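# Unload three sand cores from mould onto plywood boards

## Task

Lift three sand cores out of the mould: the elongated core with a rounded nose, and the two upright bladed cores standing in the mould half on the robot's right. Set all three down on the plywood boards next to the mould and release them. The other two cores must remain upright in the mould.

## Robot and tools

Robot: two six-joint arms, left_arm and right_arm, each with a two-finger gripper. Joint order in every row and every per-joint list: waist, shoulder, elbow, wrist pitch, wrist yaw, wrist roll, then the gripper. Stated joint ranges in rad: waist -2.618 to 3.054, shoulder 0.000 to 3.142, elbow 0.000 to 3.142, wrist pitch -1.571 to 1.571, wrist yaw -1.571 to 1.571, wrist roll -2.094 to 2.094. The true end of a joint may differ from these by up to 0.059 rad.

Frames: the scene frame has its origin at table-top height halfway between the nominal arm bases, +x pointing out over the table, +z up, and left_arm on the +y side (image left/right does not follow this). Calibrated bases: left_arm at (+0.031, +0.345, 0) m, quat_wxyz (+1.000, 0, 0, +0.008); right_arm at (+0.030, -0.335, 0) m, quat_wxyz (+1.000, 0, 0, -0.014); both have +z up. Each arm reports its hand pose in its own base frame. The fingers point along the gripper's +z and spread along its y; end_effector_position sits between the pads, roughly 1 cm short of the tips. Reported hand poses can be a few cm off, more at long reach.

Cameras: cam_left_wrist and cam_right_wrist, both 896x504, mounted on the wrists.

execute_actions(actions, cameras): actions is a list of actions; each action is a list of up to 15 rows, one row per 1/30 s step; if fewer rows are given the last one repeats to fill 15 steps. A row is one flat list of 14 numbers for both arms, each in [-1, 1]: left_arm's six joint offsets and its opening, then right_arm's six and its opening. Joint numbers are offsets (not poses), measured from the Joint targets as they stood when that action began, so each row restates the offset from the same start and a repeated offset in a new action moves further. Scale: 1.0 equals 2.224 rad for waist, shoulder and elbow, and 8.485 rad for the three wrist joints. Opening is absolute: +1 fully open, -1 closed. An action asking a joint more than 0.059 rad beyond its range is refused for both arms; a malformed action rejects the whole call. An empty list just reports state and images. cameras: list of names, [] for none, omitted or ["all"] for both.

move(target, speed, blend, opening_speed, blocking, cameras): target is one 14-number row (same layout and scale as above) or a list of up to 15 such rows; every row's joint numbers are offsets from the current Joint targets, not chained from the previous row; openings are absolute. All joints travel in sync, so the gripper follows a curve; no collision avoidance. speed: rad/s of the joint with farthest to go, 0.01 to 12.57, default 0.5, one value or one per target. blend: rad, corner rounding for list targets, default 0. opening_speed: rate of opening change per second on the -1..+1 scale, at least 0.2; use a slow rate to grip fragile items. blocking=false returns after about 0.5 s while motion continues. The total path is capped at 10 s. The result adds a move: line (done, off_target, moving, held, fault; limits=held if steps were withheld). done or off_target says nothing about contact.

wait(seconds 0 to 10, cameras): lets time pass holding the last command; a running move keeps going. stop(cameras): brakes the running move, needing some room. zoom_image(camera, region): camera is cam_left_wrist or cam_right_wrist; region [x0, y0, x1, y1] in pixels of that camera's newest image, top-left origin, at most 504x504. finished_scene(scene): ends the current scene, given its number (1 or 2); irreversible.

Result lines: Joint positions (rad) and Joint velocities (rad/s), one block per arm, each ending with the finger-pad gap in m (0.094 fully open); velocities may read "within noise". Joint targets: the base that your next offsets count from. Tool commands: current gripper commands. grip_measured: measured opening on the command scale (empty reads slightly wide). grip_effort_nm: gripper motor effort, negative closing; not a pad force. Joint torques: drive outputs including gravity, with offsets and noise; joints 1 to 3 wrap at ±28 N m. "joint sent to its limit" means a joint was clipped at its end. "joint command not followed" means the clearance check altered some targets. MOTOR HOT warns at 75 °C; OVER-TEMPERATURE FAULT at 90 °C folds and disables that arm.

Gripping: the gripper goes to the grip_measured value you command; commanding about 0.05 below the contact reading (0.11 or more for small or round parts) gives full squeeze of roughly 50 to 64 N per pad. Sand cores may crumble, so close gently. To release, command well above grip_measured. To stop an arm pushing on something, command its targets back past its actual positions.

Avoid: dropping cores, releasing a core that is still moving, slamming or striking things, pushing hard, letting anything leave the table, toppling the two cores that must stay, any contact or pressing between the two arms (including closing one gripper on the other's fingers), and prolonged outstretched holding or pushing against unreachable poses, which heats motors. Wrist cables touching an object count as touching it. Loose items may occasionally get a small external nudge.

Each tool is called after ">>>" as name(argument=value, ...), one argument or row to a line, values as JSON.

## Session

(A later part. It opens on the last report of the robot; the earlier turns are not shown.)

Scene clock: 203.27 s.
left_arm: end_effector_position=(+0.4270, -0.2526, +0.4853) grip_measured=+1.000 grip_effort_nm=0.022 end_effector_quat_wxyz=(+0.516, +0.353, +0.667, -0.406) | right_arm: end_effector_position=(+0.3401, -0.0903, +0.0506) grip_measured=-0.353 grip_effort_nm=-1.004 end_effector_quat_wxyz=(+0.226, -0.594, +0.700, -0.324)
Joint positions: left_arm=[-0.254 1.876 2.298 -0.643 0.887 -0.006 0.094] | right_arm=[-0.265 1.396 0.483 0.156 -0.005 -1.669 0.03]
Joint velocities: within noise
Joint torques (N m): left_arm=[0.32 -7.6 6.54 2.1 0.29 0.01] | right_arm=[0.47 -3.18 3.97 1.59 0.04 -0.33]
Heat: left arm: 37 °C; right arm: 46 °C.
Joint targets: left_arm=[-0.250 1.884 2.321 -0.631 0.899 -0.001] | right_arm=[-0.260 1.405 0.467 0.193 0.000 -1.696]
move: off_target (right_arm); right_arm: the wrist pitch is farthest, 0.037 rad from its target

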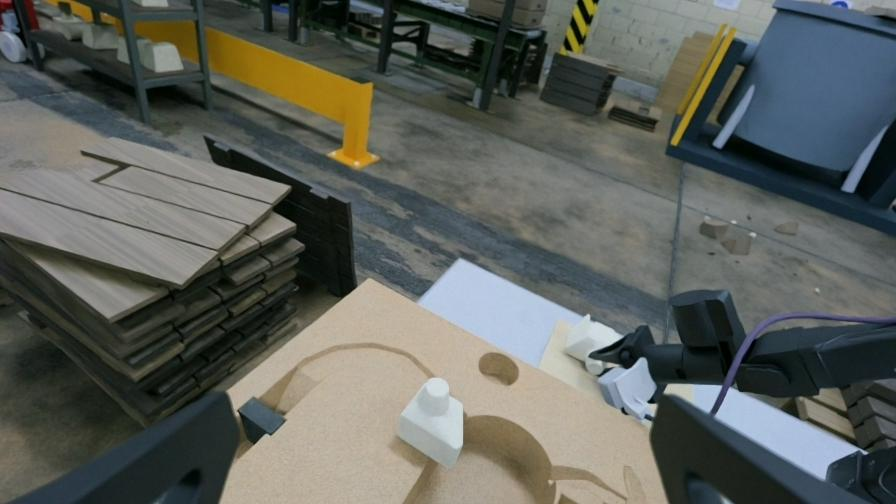

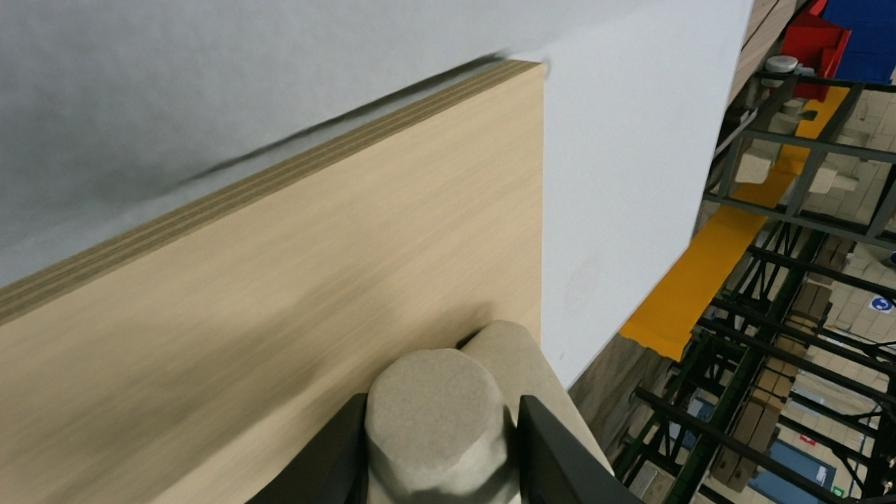

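>>> move(
  target=[0,0,0,0,0,0,1,0,0,0,0,0,0,-0.2],
  opening_speed=0.2,
)

>>> zoom_image(
  camera="cam_right_wrist",
  region=[340, 250, 600, 504],
)

Scene clock: 211.07 s.
left_arm: end_effector_position=(+0.4270, -0.2526, +0.4853) grip_measured=+1.000 grip_effort_nm=0.022 end_effector_quat_wxyz=(+0.516, +0.353, +0.667, -0.406) | right_arm: end_effector_position=(+0.3417, -0.0912, +0.0525) grip_measured=-0.203 grip_effort_nm=0.173 end_effector_quat_wxyz=(+0.227, -0.596, +0.695, -0.332)
Joint positions: left_arm=[-0.254 1.876 2.298 -0.643 0.887 -0.006 0.094] | right_arm=[-0.265 1.396 0.479 0.173 -0.003 -1.682 0.037]
Joint velocities: within noise
Joint torques (N m): left_arm=[0.4 -7.56 6.54 2.07 0.3 -0.01] | right_arm=[0.46 -3.25 4.22 1.44 0.02 -0.19]
Heat: left arm: 38 °C; right arm: 45 °C.
Joint targets: left_arm=[-0.250 1.884 2.321 -0.631 0.899 -0.001] | right_arm=[-0.260 1.405 0.467 0.193 0.000 -1.696]
move: done

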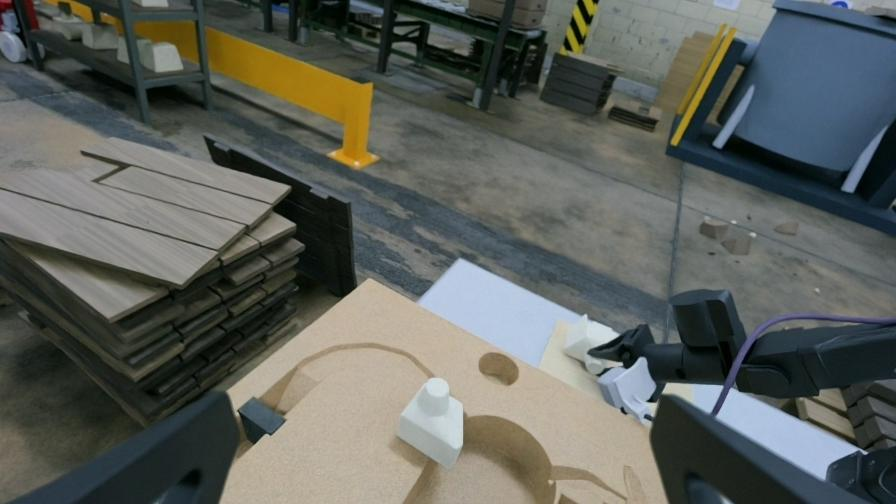

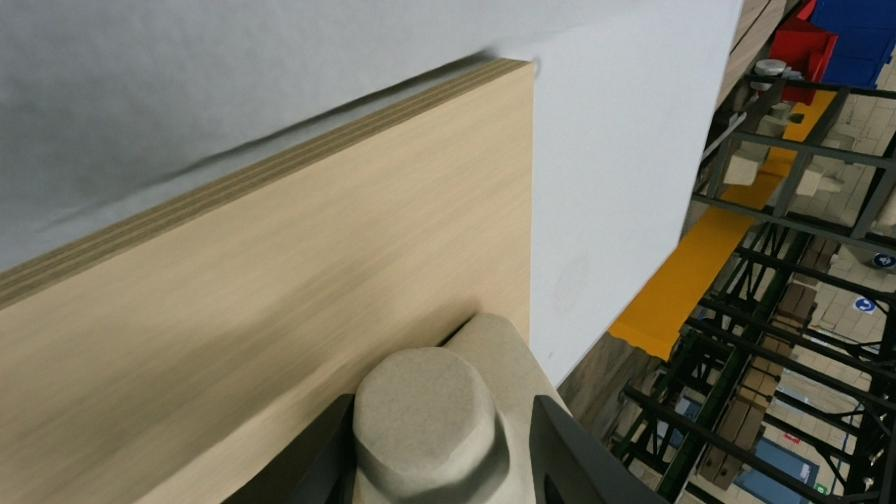

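Scaled by 1.938.

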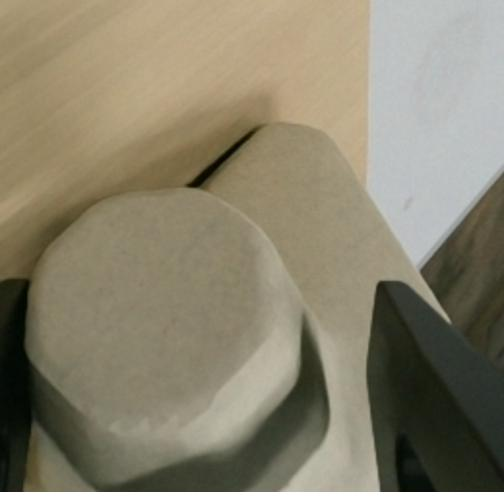

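>>> move(
  target=[
    [0,0,0,0,0,0,1,0,-0.1043,0.009,-0.0242,0,0,-0.2],
    [0,0,0,0,0,0,1,0,-0.1956,0.0216,-0.0515,0,0,-0.2],
  ],
  speed=0.15,
  blend=0.03,
)

>>> zoom_image(
  camera="cam_left_wrist",
  region=[520, 260, 720, 420],
)

Scene clock: 223.57 s.
left_arm: end_effector_position=(+0.4270, -0.2526, +0.4853) grip_measured=+1.000 grip_effort_nm=0.022 end_effector_quat_wxyz=(+0.516, +0.353, +0.667, -0.406) | right_arm: end_effector_position=(+0.2912, -0.0784, +0.1055) grip_measured=-0.203 grip_effort_nm=0.178 end_effector_quat_wxyz=(+0.225, -0.599, +0.691, -0.337)
Joint positions: left_arm=[-0.254 1.876 2.298 -0.643 0.887 -0.006 0.094] | right_arm=[-0.265 0.985 0.479 -0.23 0.002 -1.694 0.037]
Joint velocities: within noise
Joint torques (N m): left_arm=[0.32 -7.6 6.52 2.06 0.32 0] | right_arm=[0.46 -2.92 8.87 1.13 -0.03 -0.06]
Heat: left arm: 38 °C; right arm: 44 °C.
Joint targets: left_arm=[-0.250 1.884 2.321 -0.631 0.899 -0.001] | right_arm=[-0.260 0.970 0.515 -0.244 0.000 -1.696]
move: off_target (right_arm); right_arm: the elbow is farthest, 0.036 rad from its target

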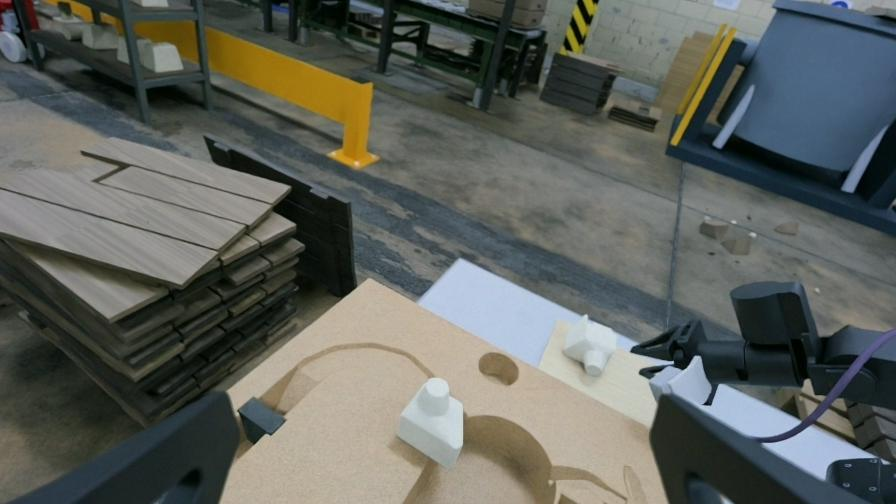

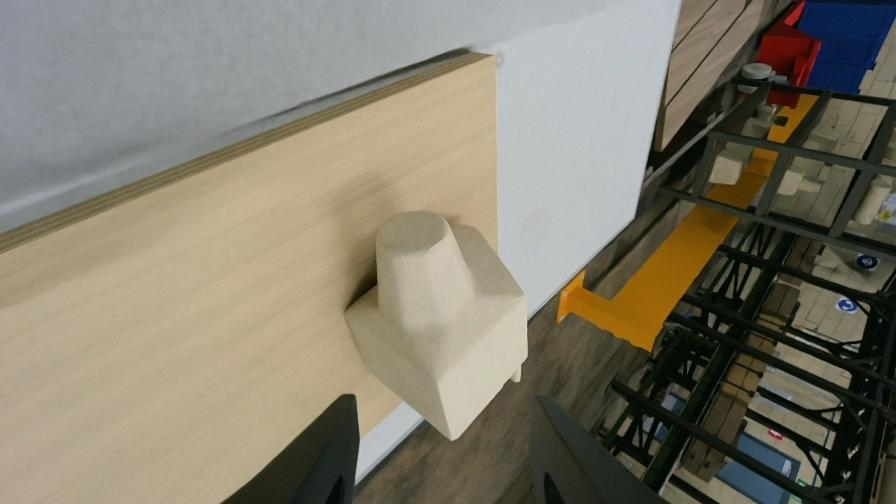

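Scaled by 2.520.

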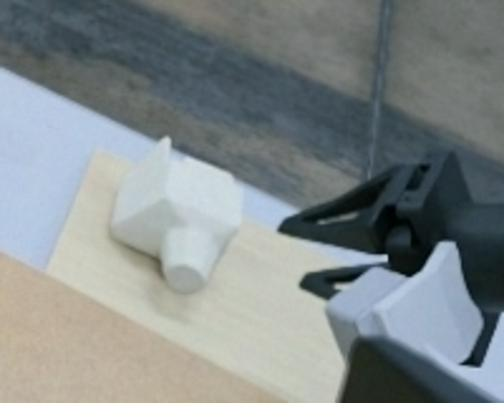

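>>> move(
  target=[
    [0,0,0,0,0,0,1,0,0.0585,0.353,-0.0066,-0.0589,0.1414,-0.2],
    [0,0,0,0,0,0,1,0.0769,0.4211,0.2347,0.1088,-0.1296,0.1735,1],
  ],
  speed=1.0,
  blend=0.1,
)

Scene clock: 241.83 s.
left_arm: end_effector_position=(+0.4270, -0.2526, +0.4853) grip_measured=+1.000 grip_effort_nm=0.027 end_effector_quat_wxyz=(+0.516, +0.353, +0.667, -0.406) | right_arm: end_effector_position=(+0.4732, +0.1164, +0.1859) grip_measured=+0.997 grip_effort_nm=0.183 end_effector_quat_wxyz=(+0.593, -0.368, +0.644, +0.315)
Joint positions: left_arm=[-0.254 1.876 2.298 -0.643 0.887 -0.006 0.094] | right_arm=[-0.091 1.909 1.037 0.656 -1.089 -0.222 0.094]
Joint velocities: within noise
Joint torques (N m): left_arm=[0.27 -7.54 6.54 2.07 0.3 0.01] | right_arm=[0.24 -8.43 5.2 1.46 -0.22 -0.06]
Heat: left arm: 39 °C; right arm: 43 °C.
Joint targets: left_arm=[-0.250 1.884 2.321 -0.631 0.899 -0.001] | right_arm=[-0.088 1.907 1.037 0.679 -1.100 -0.224]
move: done

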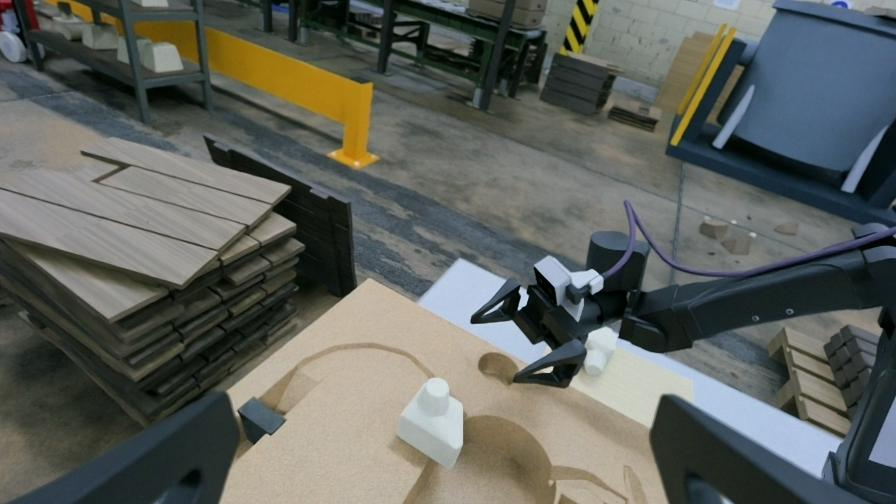

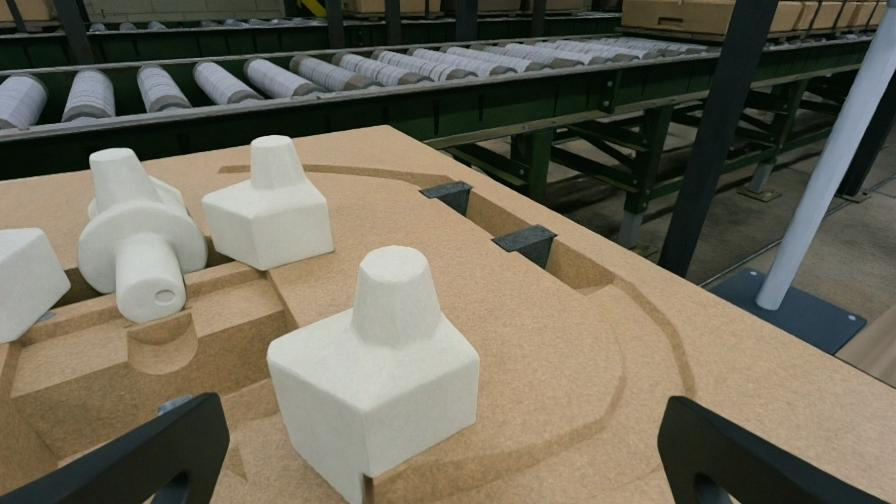

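>>> move(
  target=[0,0,0,0,0,0,1,0.0908,0.1379,0.1641,-0.0114,0,0,1],
  speed=0.3,
)

Scene clock: 252.80 s.
left_arm: end_effector_position=(+0.4270, -0.2526, +0.4853) grip_measured=+1.000 grip_effort_nm=0.027 end_effector_quat_wxyz=(+0.516, +0.353, +0.667, -0.406) | right_arm: end_effector_position=(+0.5119, +0.2177, +0.1552) grip_measured=+0.997 grip_effort_nm=0.178 end_effector_quat_wxyz=(+0.549, -0.427, +0.610, +0.379)
Joint positions: left_arm=[-0.254 1.876 2.298 -0.643 0.887 -0.006 0.094] | right_arm=[0.112 2.2 1.37 0.589 -1.091 -0.222 0.094]
Joint velocities: within noise
Joint torques (N m): left_arm=[0.39 -7.57 6.6 2.08 0.3 0.01] | right_arm=[-0.01 -9.39 7.94 1.2 -0.21 -0.07]
Heat: left arm: 39 °C; right arm: 42 °C.
Joint targets: left_arm=[-0.250 1.884 2.321 -0.631 0.899 -0.001] | right_arm=[0.114 2.214 1.402 0.583 -1.100 -0.224]
move: done

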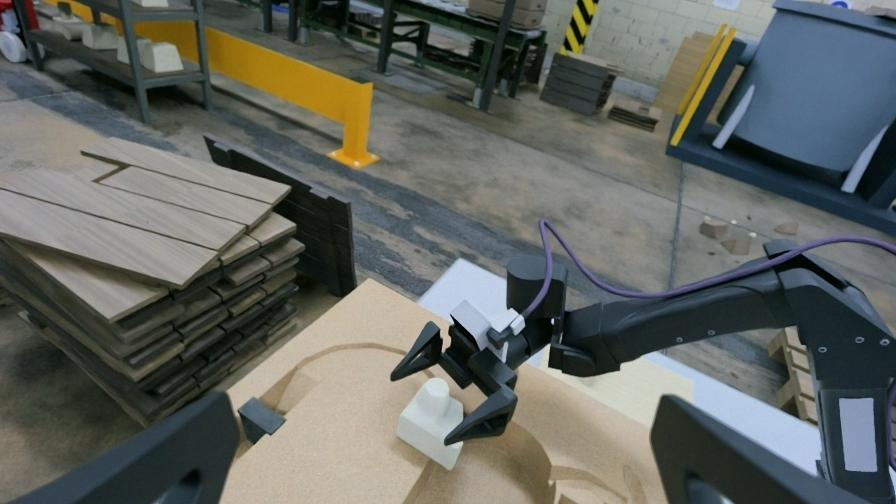

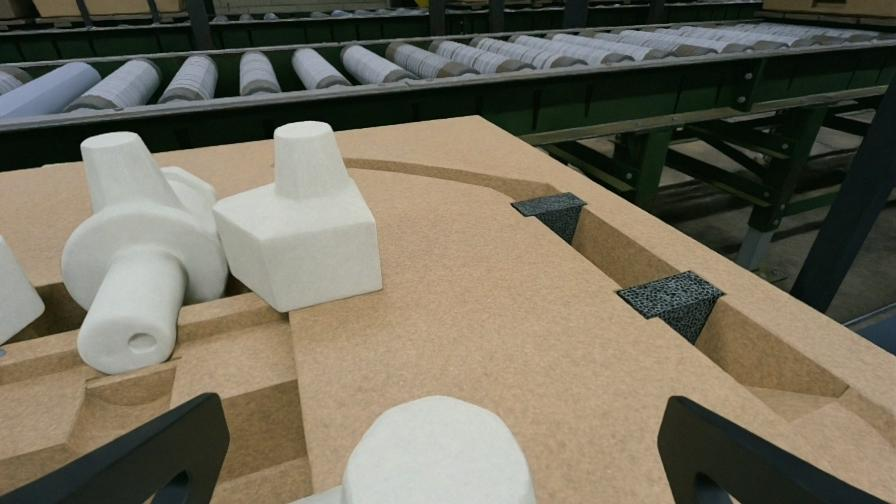

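>>> move(
  target=[0,0,0,0,0,0,1,-0.0086,-0.015,-0.0264,0.003,0,0,1],
  speed=0.3,
  cameras=[],
)

>>> move(
  target=[0,0,0,0,0,0,1,0,0,0,0,0,0,-0.6],
  opening_speed=0.7,
)

Scene clock: 259.13 s.
left_arm: end_effector_position=(+0.4270, -0.2526, +0.4853) grip_measured=+1.000 grip_effort_nm=0.032 end_effector_quat_wxyz=(+0.516, +0.353, +0.667, -0.406) | right_arm: end_effector_position=(+0.5109, +0.2125, +0.1497) grip_measured=+0.997 grip_effort_nm=0.178 end_effector_quat_wxyz=(+0.545, -0.422, +0.617, +0.381)
Joint positions: left_arm=[-0.254 1.876 2.298 -0.643 0.887 -0.006 0.094] | right_arm=[0.102 2.2 1.354 0.589 -1.094 -0.219 0.094]
Joint velocities: within noise
Joint torques (N m): left_arm=[0.29 -7.53 6.5 2.09 0.3 0] | right_arm=[-0.62 -11.96 4.52 1.4 -0.19 -0.09]
Heat: left arm: 39 °C; right arm: 42 °C.
Joint targets: left_arm=[-0.250 1.884 2.321 -0.631 0.899 -0.001] | right_arm=[0.095 2.180 1.343 0.608 -1.100 -0.224]
move: done
No camera images: "cameras" was empty.

Scene clock: 261.63 s.
left_arm: end_effector_position=(+0.4270, -0.2526, +0.4853) grip_measured=+1.000 grip_effort_nm=0.027 end_effector_quat_wxyz=(+0.516, +0.353, +0.667, -0.406) | right_arm: end_effector_position=(+0.5068, +0.2145, +0.1570) grip_measured=+0.027 grip_effort_nm=-1.004 end_effector_quat_wxyz=(+0.544, -0.423, +0.608, +0.395)
Joint positions: left_arm=[-0.254 1.876 2.298 -0.643 0.887 -0.006 0.094] | right_arm=[0.102 2.196 1.354 0.617 -1.124 -0.183 0.048]
Joint velocities: within noise
Joint torques (N m): left_arm=[0.39 -7.51 6.57 2.06 0.31 0.02] | right_arm=[-0.66 -11.6 4.51 1.14 0.11 -0.5]
Heat: left arm: 39 °C; right arm: 42 °C.
Joint targets: left_arm=[-0.250 1.884 2.321 -0.631 0.899 -0.001] | right_arm=[0.095 2.180 1.343 0.608 -1.100 -0.224]
move: off_target (right_arm); right_arm: the wrist roll is farthest, 0.041 rad from its target

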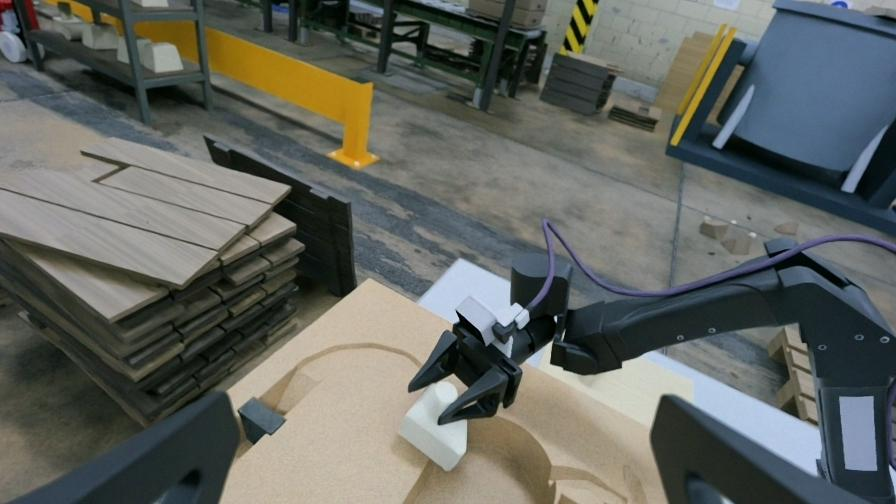

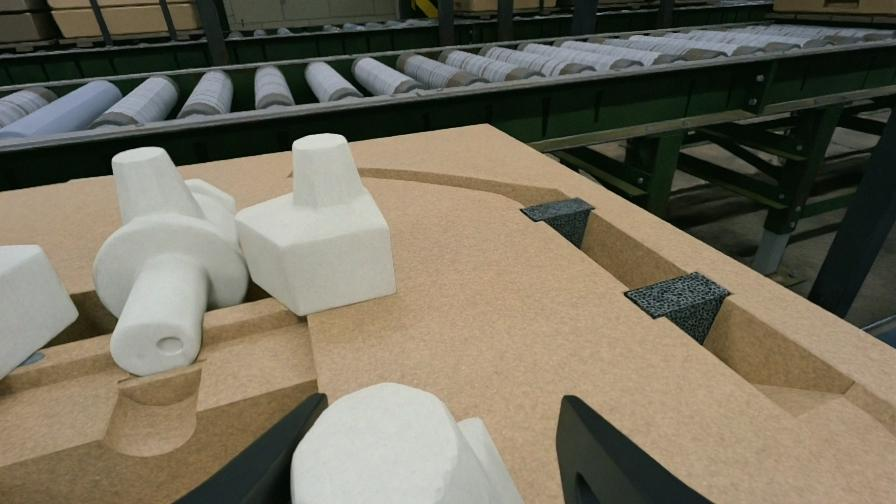

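>>> move(
  target=[
    [0,0,0,0,0,0,1,0,0,0,0,0,0,1],
    [0,0,0,0,0,0,1,0,-0.0189,0.0104,-0.0077,0,0,1],
  ],
  speed=0.3,
)

Scene clock: 266.63 s.
left_arm: end_effector_position=(+0.4270, -0.2526, +0.4853) grip_measured=+1.000 grip_effort_nm=0.032 end_effector_quat_wxyz=(+0.516, +0.353, +0.667, -0.406) | right_arm: end_effector_position=(+0.5068, +0.2128, +0.1545) grip_measured=+0.997 grip_effort_nm=0.178 end_effector_quat_wxyz=(+0.535, -0.417, +0.623, +0.390)
Joint positions: left_arm=[-0.254 1.876 2.298 -0.643 0.887 -0.006 0.094] | right_arm=[0.102 2.178 1.352 0.549 -1.102 -0.209 0.094]
Joint velocities: within noise
Joint torques (N m): left_arm=[0.39 -7.49 6.57 2.07 0.28 0.01] | right_arm=[-0.53 -13.61 6.49 1.12 -0.11 -0.22]
Heat: left arm: 39 °C; right arm: 42 °C.
Joint targets: left_arm=[-0.250 1.884 2.321 -0.631 0.899 -0.001] | right_arm=[0.095 2.138 1.366 0.543 -1.100 -0.224]
move: off_target (right_arm); right_arm: the shoulder is farthest, 0.040 rad from its target

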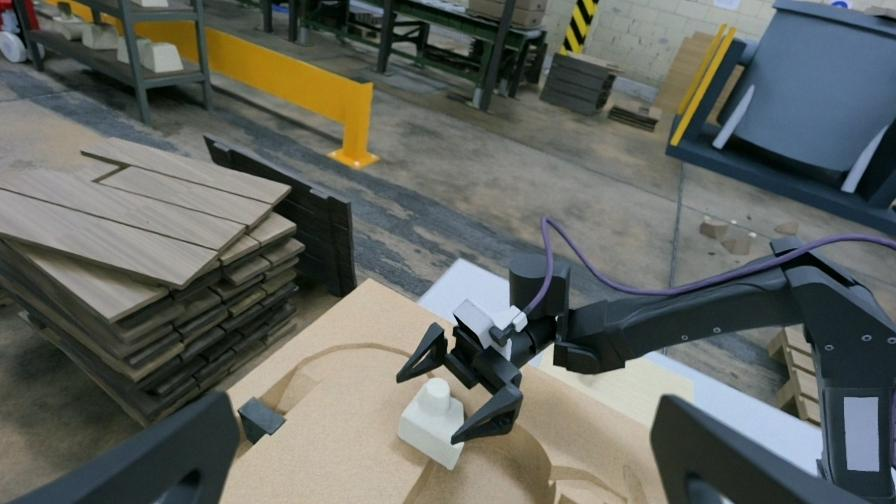

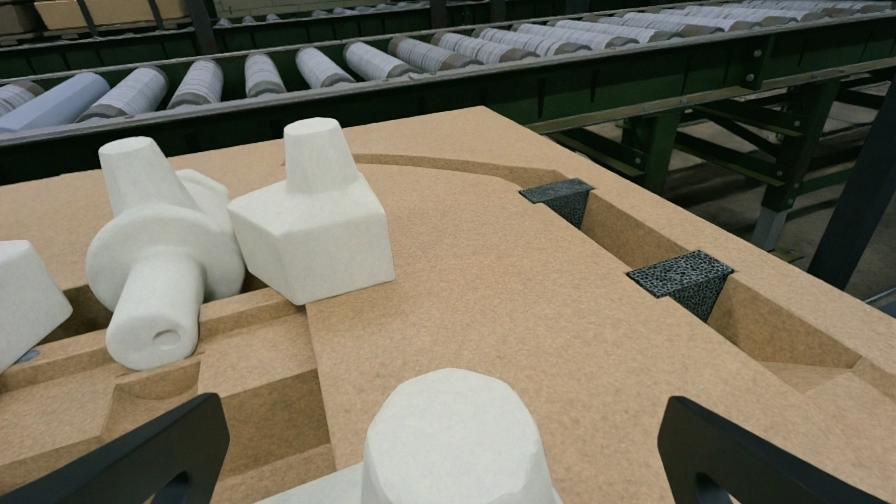

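>>> move(
  target=[0,0,0,0,0,0,1,0,-0.0202,0.004,-0.003,0,0,1],
  speed=0.3,
  cameras=["cam_right_wrist"],
)

Scene clock: 270.17 s.
left_arm: end_effector_position=(+0.4270, -0.2526, +0.4853) grip_measured=+1.000 grip_effort_nm=0.027 end_effector_quat_wxyz=(+0.516, +0.353, +0.667, -0.406) | right_arm: end_effector_position=(+0.5037, +0.2124, +0.1753) grip_measured=+0.997 grip_effort_nm=0.183 end_effector_quat_wxyz=(+0.543, -0.421, +0.616, +0.385)
Joint positions: left_arm=[-0.254 1.876 2.298 -0.643 0.887 -0.006 0.094] | right_arm=[0.102 2.129 1.352 0.524 -1.101 -0.209 0.094]
Joint velocities: within noise
Joint torques (N m): left_arm=[0.38 -7.5 6.57 2.09 0.32 -0.01] | right_arm=[-0.66 -13.07 7.36 1.15 -0.12 -0.21]
Heat: left arm: 40 °C; right arm: 44 °C.
Joint targets: left_arm=[-0.250 1.884 2.321 -0.631 0.899 -0.001] | right_arm=[0.095 2.093 1.375 0.517 -1.100 -0.224]
move: off_target (right_arm); right_arm: the shoulder is farthest, 0.036 rad from its target
Images, in order (width x height): cam_right_wrist 896x504.

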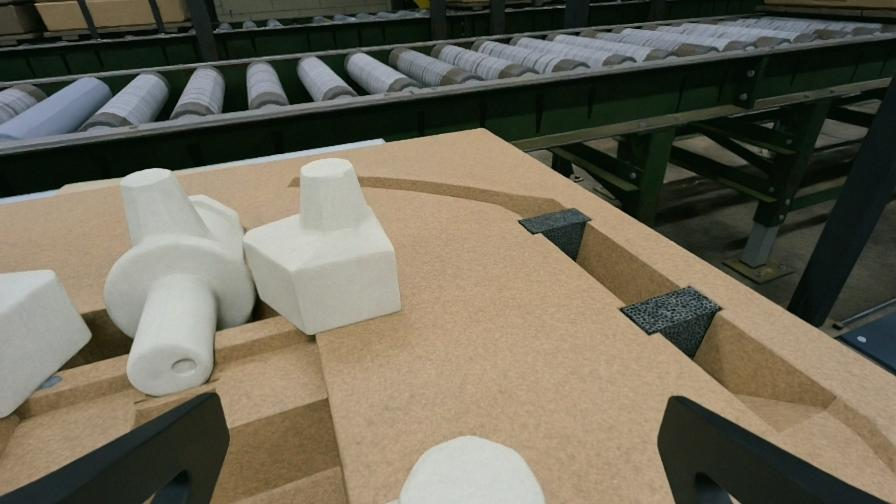

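>>> move(
  target=[0,0,0,0,0,0,1,0,0,0,-0.0105,0,0,1],
  speed=0.3,
  cameras=["cam_right_wrist"],
)

>>> move(
  target=[0,0,0,0,0,0,1,0,0,0,0,0,0,-0.3],
  opening_speed=0.6,
)

Scene clock: 277.73 s.
left_arm: end_effector_position=(+0.4269, -0.2527, +0.4853) grip_measured=+1.000 grip_effort_nm=0.022 end_effector_quat_wxyz=(+0.516, +0.353, +0.667, -0.406) | right_arm: end_effector_position=(+0.4998, +0.2119, +0.1624) grip_measured=+0.997 grip_effort_nm=0.178 end_effector_quat_wxyz=(+0.513, -0.405, +0.642, +0.401)
Joint positions: left_arm=[-0.254 1.876 2.298 -0.643 0.887 -0.006 0.094] | right_arm=[0.102 2.129 1.352 0.434 -1.101 -0.209 0.094]
Joint velocities: within noise
Joint torques (N m): left_arm=[0.35 -7.61 6.52 2.08 0.29 0.02] | right_arm=[-0.68 -13.08 7.35 1.14 -0.18 -0.21]
Heat: left arm: 40 °C; right arm: 47 °C.
Joint targets: left_arm=[-0.250 1.884 2.321 -0.631 0.900 -0.001] | right_arm=[0.095 2.093 1.375 0.428 -1.100 -0.224]
move: off_target (right_arm); right_arm: the shoulder is farthest, 0.036 rad from its target
Images, in order (width x height): cam_right_wrist 896x504.

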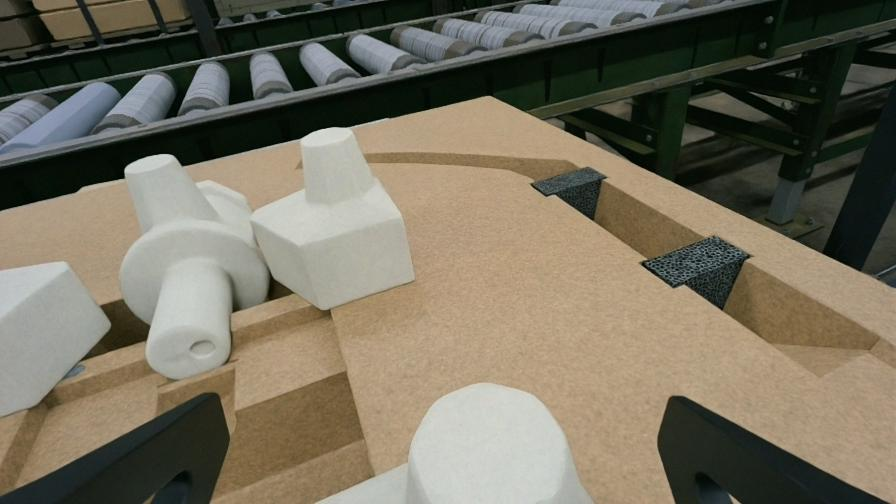

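Scene clock: 280.10 s.
left_arm: end_effector_position=(+0.4269, -0.2527, +0.4853) grip_measured=+1.000 grip_effort_nm=0.027 end_effector_quat_wxyz=(+0.516, +0.353, +0.667, -0.406) | right_arm: end_effector_position=(+0.5032, +0.2109, +0.1630) grip_measured=-0.258 grip_effort_nm=-0.955 end_effector_quat_wxyz=(+0.519, -0.406, +0.643, +0.392)
Joint positions: left_arm=[-0.254 1.876 2.298 -0.643 0.887 -0.006 0.094] | right_arm=[0.102 2.129 1.355 0.436 -1.084 -0.218 0.035]
Joint velocities: within noise
Joint torques (N m): left_arm=[0.32 -7.54 6.52 2.07 0.31 0] | right_arm=[-0.65 -13.09 7.08 1.15 -0.33 -0.11]
Heat: left arm: 40 °C; right arm: 47 °C.
Joint targets: left_arm=[-0.250 1.884 2.321 -0.631 0.900 -0.001] | right_arm=[0.095 2.093 1.375 0.428 -1.100 -0.224]
move: off_target (right_arm); right_arm: the shoulder is farthest, 0.036 rad from its target

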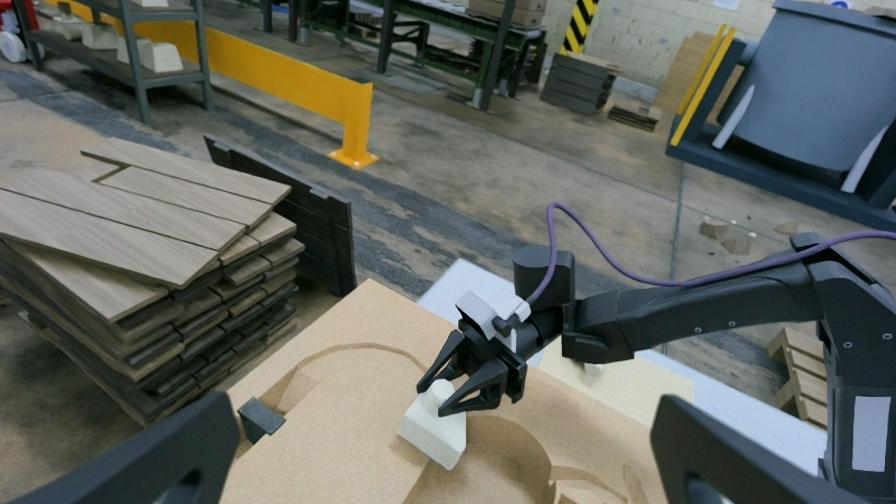

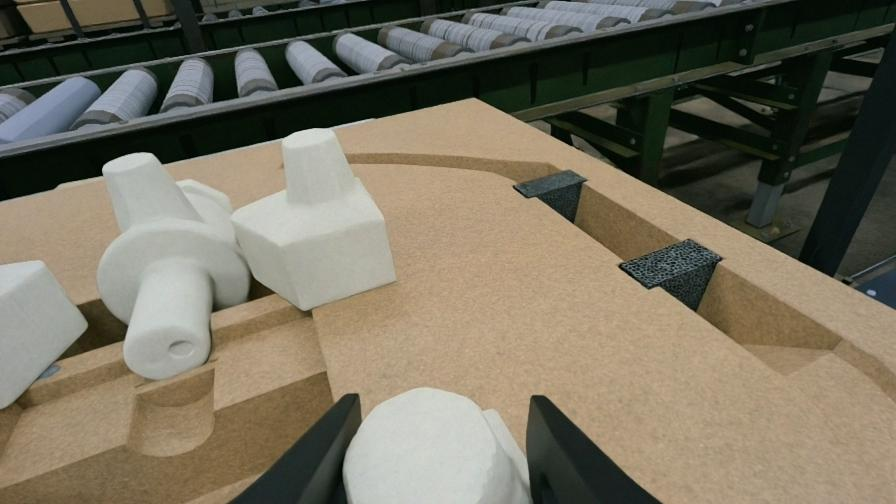

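>>> move(
  target=[
    [0,0,0,0,0,0,1,0,0,0,0,0,0,-0.65],
    [0,0,0,0,0,0,1,0,-0.0436,0.0805,-0.028,0,0,-0.65],
    [0,0,0,0,0,0,1,0,-0.0499,0.2197,-0.0599,0,0,-0.65],
  ],
  speed=0.3,
  blend=[0,0.02,0],
)

Scene clock: 287.47 s.
left_arm: end_effector_position=(+0.4269, -0.2527, +0.4853) grip_measured=+1.000 grip_effort_nm=0.037 end_effector_quat_wxyz=(+0.516, +0.353, +0.667, -0.406) | right_arm: end_effector_position=(+0.5194, +0.2115, +0.3057) grip_measured=-0.268 grip_effort_nm=-1.009 end_effector_quat_wxyz=(+0.519, -0.403, +0.647, +0.387)
Joint positions: left_arm=[-0.254 1.876 2.298 -0.643 0.887 -0.006 0.094] | right_arm=[0.102 2.04 1.816 -0.118 -1.071 -0.219 0.034]
Joint velocities: within noise
Joint torques (N m): left_arm=[0.31 -7.6 6.53 2.07 0.27 0.01] | right_arm=[-0.68 -14.9 10.04 1.6 -0.44 -0.09]
Heat: left arm: 40 °C; right arm: 49 °C.
Joint targets: left_arm=[-0.250 1.884 2.321 -0.631 0.900 -0.001] | right_arm=[0.095 1.982 1.864 -0.080 -1.100 -0.224]
move: off_target (right_arm); right_arm: the shoulder is farthest, 0.058 rad from its target

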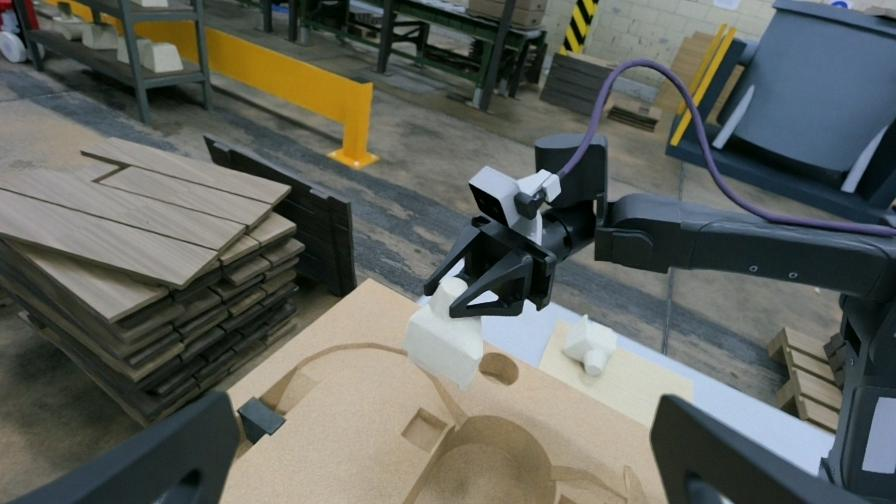

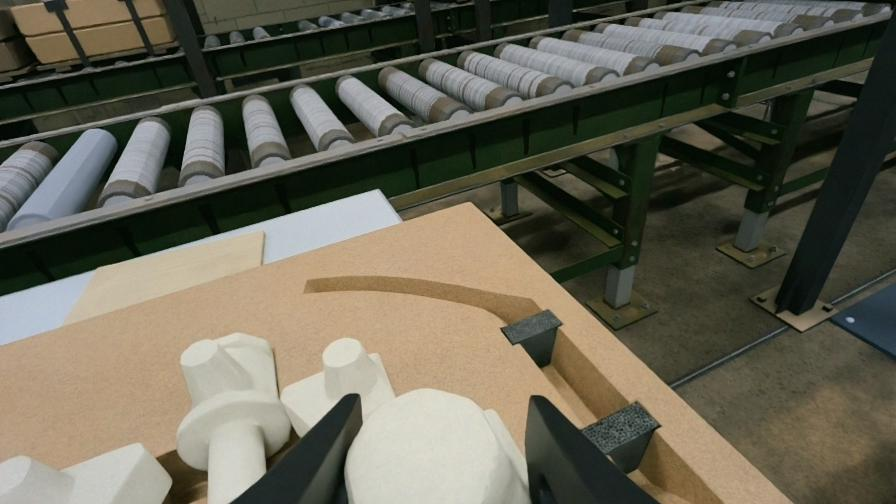

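>>> move(
  target=[0,0,0,0,0,0,1,-0.2091,-0.3116,-0.1232,-0.1509,0.1296,-0.1952,-0.65],
  speed=0.8,
)

Scene clock: 297.13 s.
left_arm: end_effector_position=(+0.4269, -0.2527, +0.4853) grip_measured=+1.000 grip_effort_nm=0.027 end_effector_quat_wxyz=(+0.516, +0.353, +0.667, -0.406) | right_arm: end_effector_position=(+0.2663, -0.0981, +0.2776) grip_measured=-0.270 grip_effort_nm=-1.004 end_effector_quat_wxyz=(-0.108, +0.664, -0.711, +0.206)
Joint positions: left_arm=[-0.254 1.876 2.298 -0.643 0.887 -0.006 0.094] | right_arm=[-0.364 1.312 1.591 -1.38 -0.013 -1.864 0.034]
Joint velocities: within noise
Joint torques (N m): left_arm=[0.4 -7.49 6.56 2.06 0.29 0.02] | right_arm=[-0.51 -5.04 4.93 1.02 0.09 -0.19]
Heat: left arm: 40 °C; right arm: 50 °C.
Joint targets: left_arm=[-0.250 1.884 2.321 -0.631 0.900 -0.001] | right_arm=[-0.370 1.289 1.590 -1.360 0.000 -1.880]
move: done

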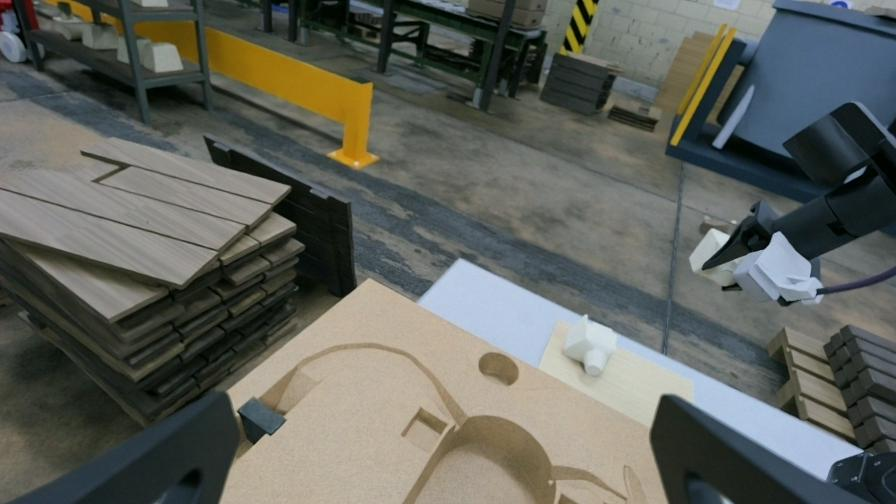

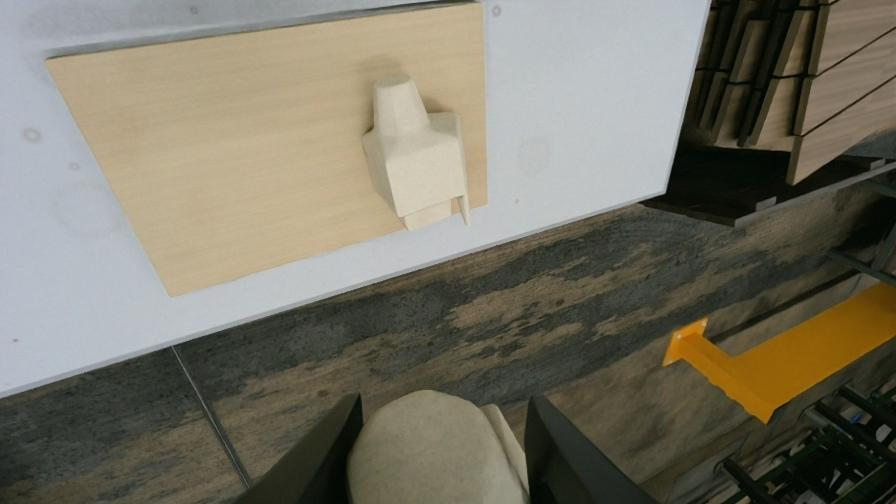

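>>> move(
  target=[0,0,0,0,0,0,1,0.0216,-0.031,-0.3822,0.0825,0,0,-0.65],
  speed=0.6,
)

>>> zoom_image(
  camera="cam_left_wrist",
  region=[520, 260, 820, 460],
)

Scene clock: 306.33 s.
left_arm: end_effector_position=(+0.4269, -0.2527, +0.4853) grip_measured=+1.000 grip_effort_nm=0.027 end_effector_quat_wxyz=(+0.516, +0.353, +0.667, -0.406) | right_arm: end_effector_position=(+0.2519, -0.0831, +0.0672) grip_measured=-0.270 grip_effort_nm=-1.004 end_effector_quat_wxyz=(-0.085, +0.685, -0.707, +0.154)
Joint positions: left_arm=[-0.254 1.876 2.298 -0.643 0.887 -0.006 0.094] | right_arm=[-0.33 1.25 0.734 -0.701 -0.011 -1.868 0.034]
Joint velocities: within noise
Joint torques (N m): left_arm=[0.32 -7.5 6.56 2.09 0.28 0] | right_arm=[0.66 -5.61 5.9 1.06 0.1 -0.17]
Heat: left arm: 40 °C; right arm: 43 °C.
Joint targets: left_arm=[-0.250 1.884 2.321 -0.631 0.900 -0.001] | right_arm=[-0.322 1.220 0.740 -0.660 0.000 -1.880]
move: off_target (right_arm); right_arm: the wrist pitch is farthest, 0.041 rad from its target

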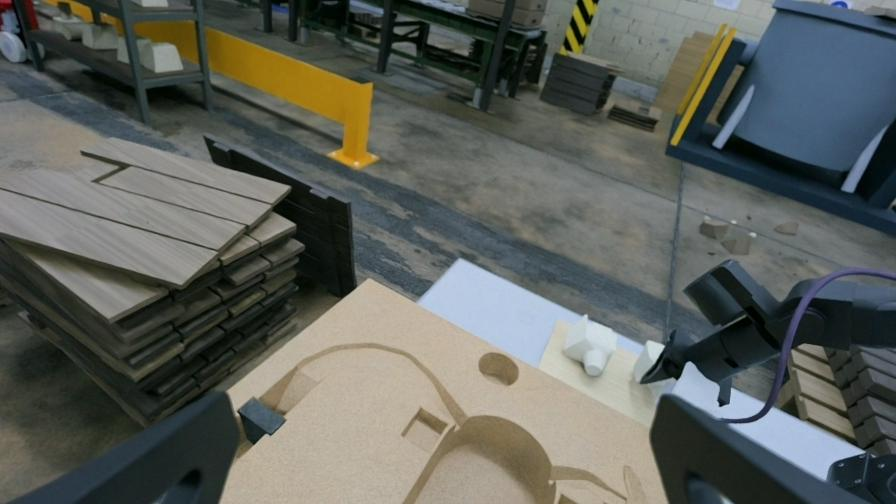

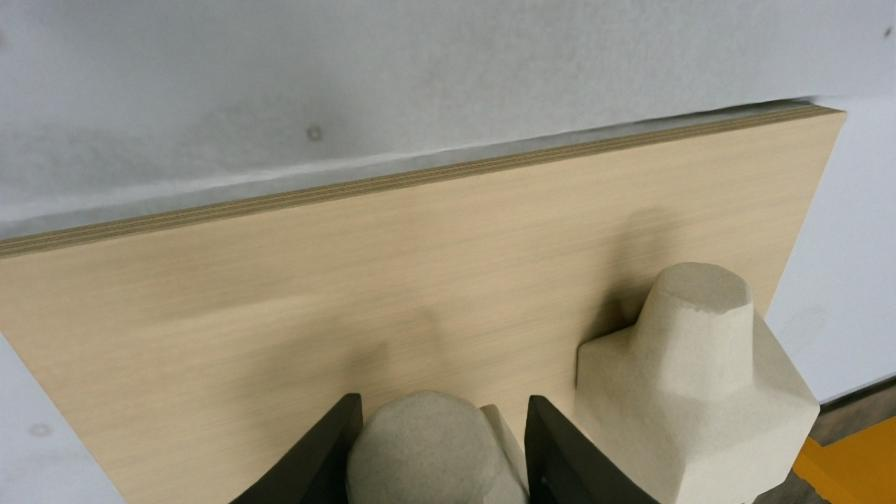

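Scaled by 1.680.

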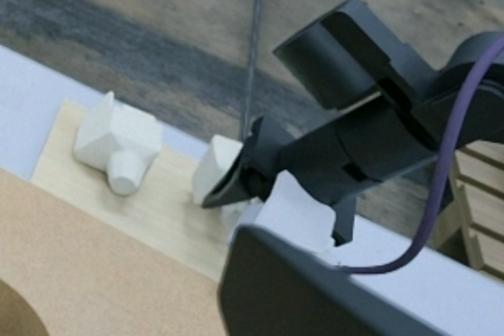

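>>> move(
  target=[0,0,0,0,0,0,1,0,0.0067,-0.0178,0.0064,0,0,-0.65],
  speed=0.1,
)

Scene clock: 310.67 s.
left_arm: end_effector_position=(+0.4269, -0.2527, +0.4853) grip_measured=+1.000 grip_effort_nm=0.032 end_effector_quat_wxyz=(+0.516, +0.353, +0.667, -0.406) | right_arm: end_effector_position=(+0.2536, -0.0837, +0.0605) grip_measured=-0.270 grip_effort_nm=-1.004 end_effector_quat_wxyz=(-0.089, +0.684, -0.706, +0.162)
Joint positions: left_arm=[-0.254 1.876 2.298 -0.643 0.887 -0.006 0.094] | right_arm=[-0.33 1.25 0.699 -0.649 -0.011 -1.868 0.034]
Joint velocities: within noise
Joint torques (N m): left_arm=[0.35 -7.54 6.54 2.05 0.28 0] | right_arm=[0.68 -4.34 5.5 1.13 0.1 -0.18]
Heat: left arm: 41 °C; right arm: 42 °C.
Joint targets: left_arm=[-0.250 1.884 2.321 -0.632 0.900 -0.001] | right_arm=[-0.322 1.235 0.700 -0.606 0.000 -1.880]
move: off_target (right_arm); right_arm: the wrist pitch is farthest, 0.043 rad from its target

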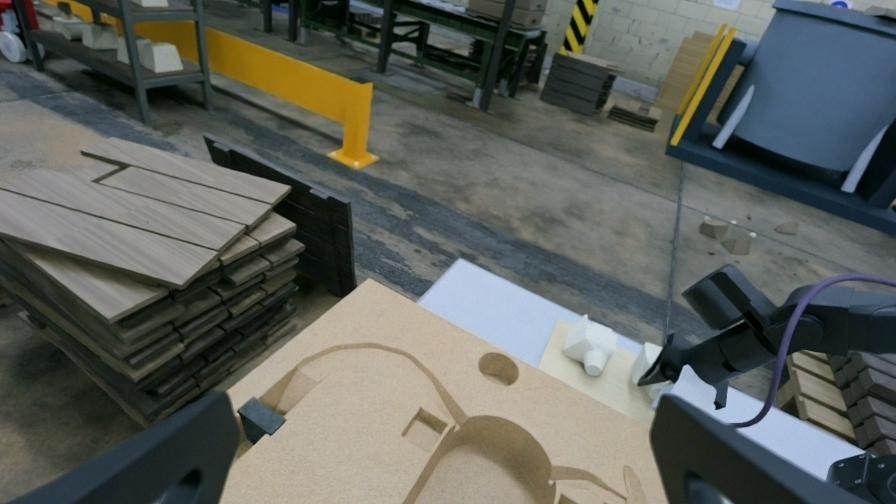

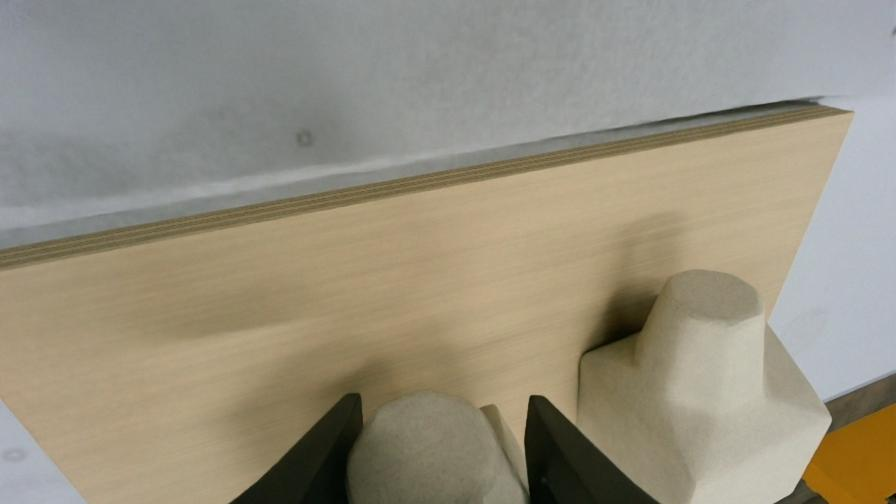

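>>> move(
  target=[0,0,0,0,0,0,1,0,0.009,-0.0157,0.0059,0,0,-0.65],
  speed=0.1,
)

Scene clock: 313.33 s.
left_arm: end_effector_position=(+0.4269, -0.2527, +0.4853) grip_measured=+1.000 grip_effort_nm=0.037 end_effector_quat_wxyz=(+0.516, +0.353, +0.667, -0.406) | right_arm: end_effector_position=(+0.2535, -0.0837, +0.0515) grip_measured=-0.270 grip_effort_nm=-1.004 end_effector_quat_wxyz=(-0.090, +0.684, -0.705, +0.165)
Joint positions: left_arm=[-0.254 1.876 2.298 -0.643 0.887 -0.006 0.094] | right_arm=[-0.33 1.258 0.664 -0.599 -0.011 -1.868 0.034]
Joint velocities: within noise
Joint torques (N m): left_arm=[0.4 -7.62 6.57 2.05 0.3 0.01] | right_arm=[0.68 -3.37 5.46 1.14 0.1 -0.18]
Heat: left arm: 41 °C; right arm: 42 °C.
Joint targets: left_arm=[-0.250 1.884 2.321 -0.632 0.900 -0.001] | right_arm=[-0.322 1.255 0.665 -0.556 0.000 -1.880]
move: off_target (right_arm); right_arm: the wrist pitch is farthest, 0.043 rad from its target

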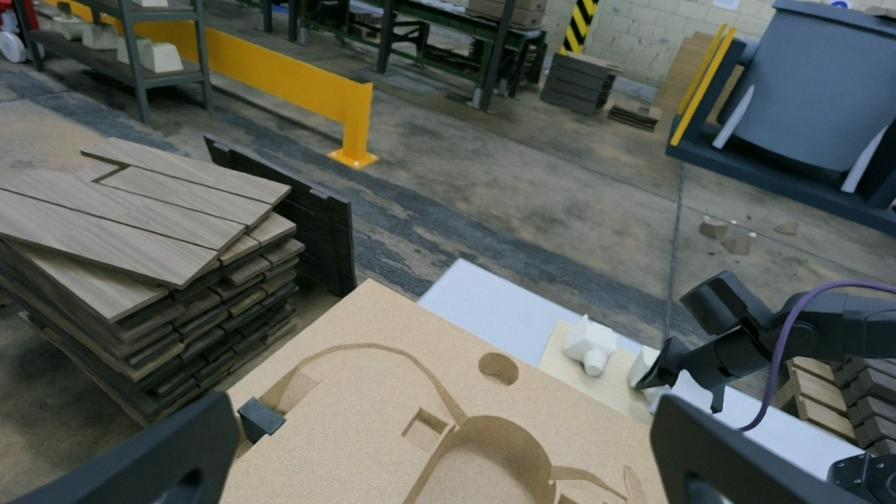

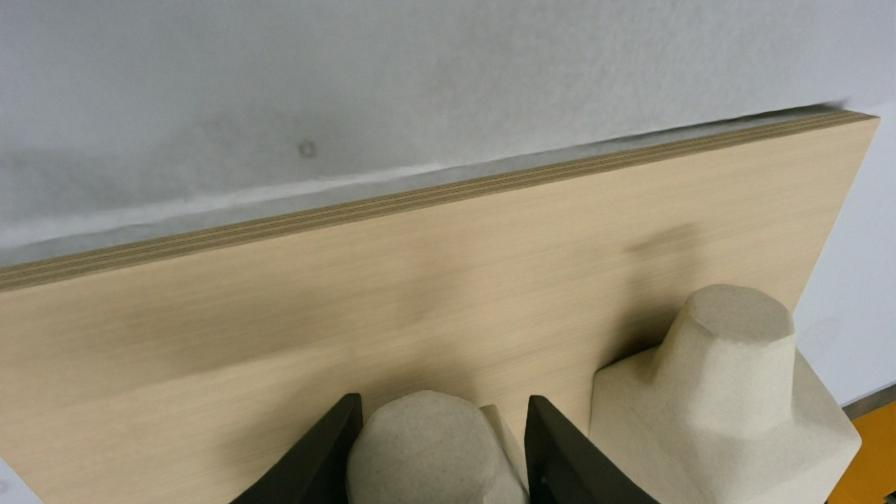

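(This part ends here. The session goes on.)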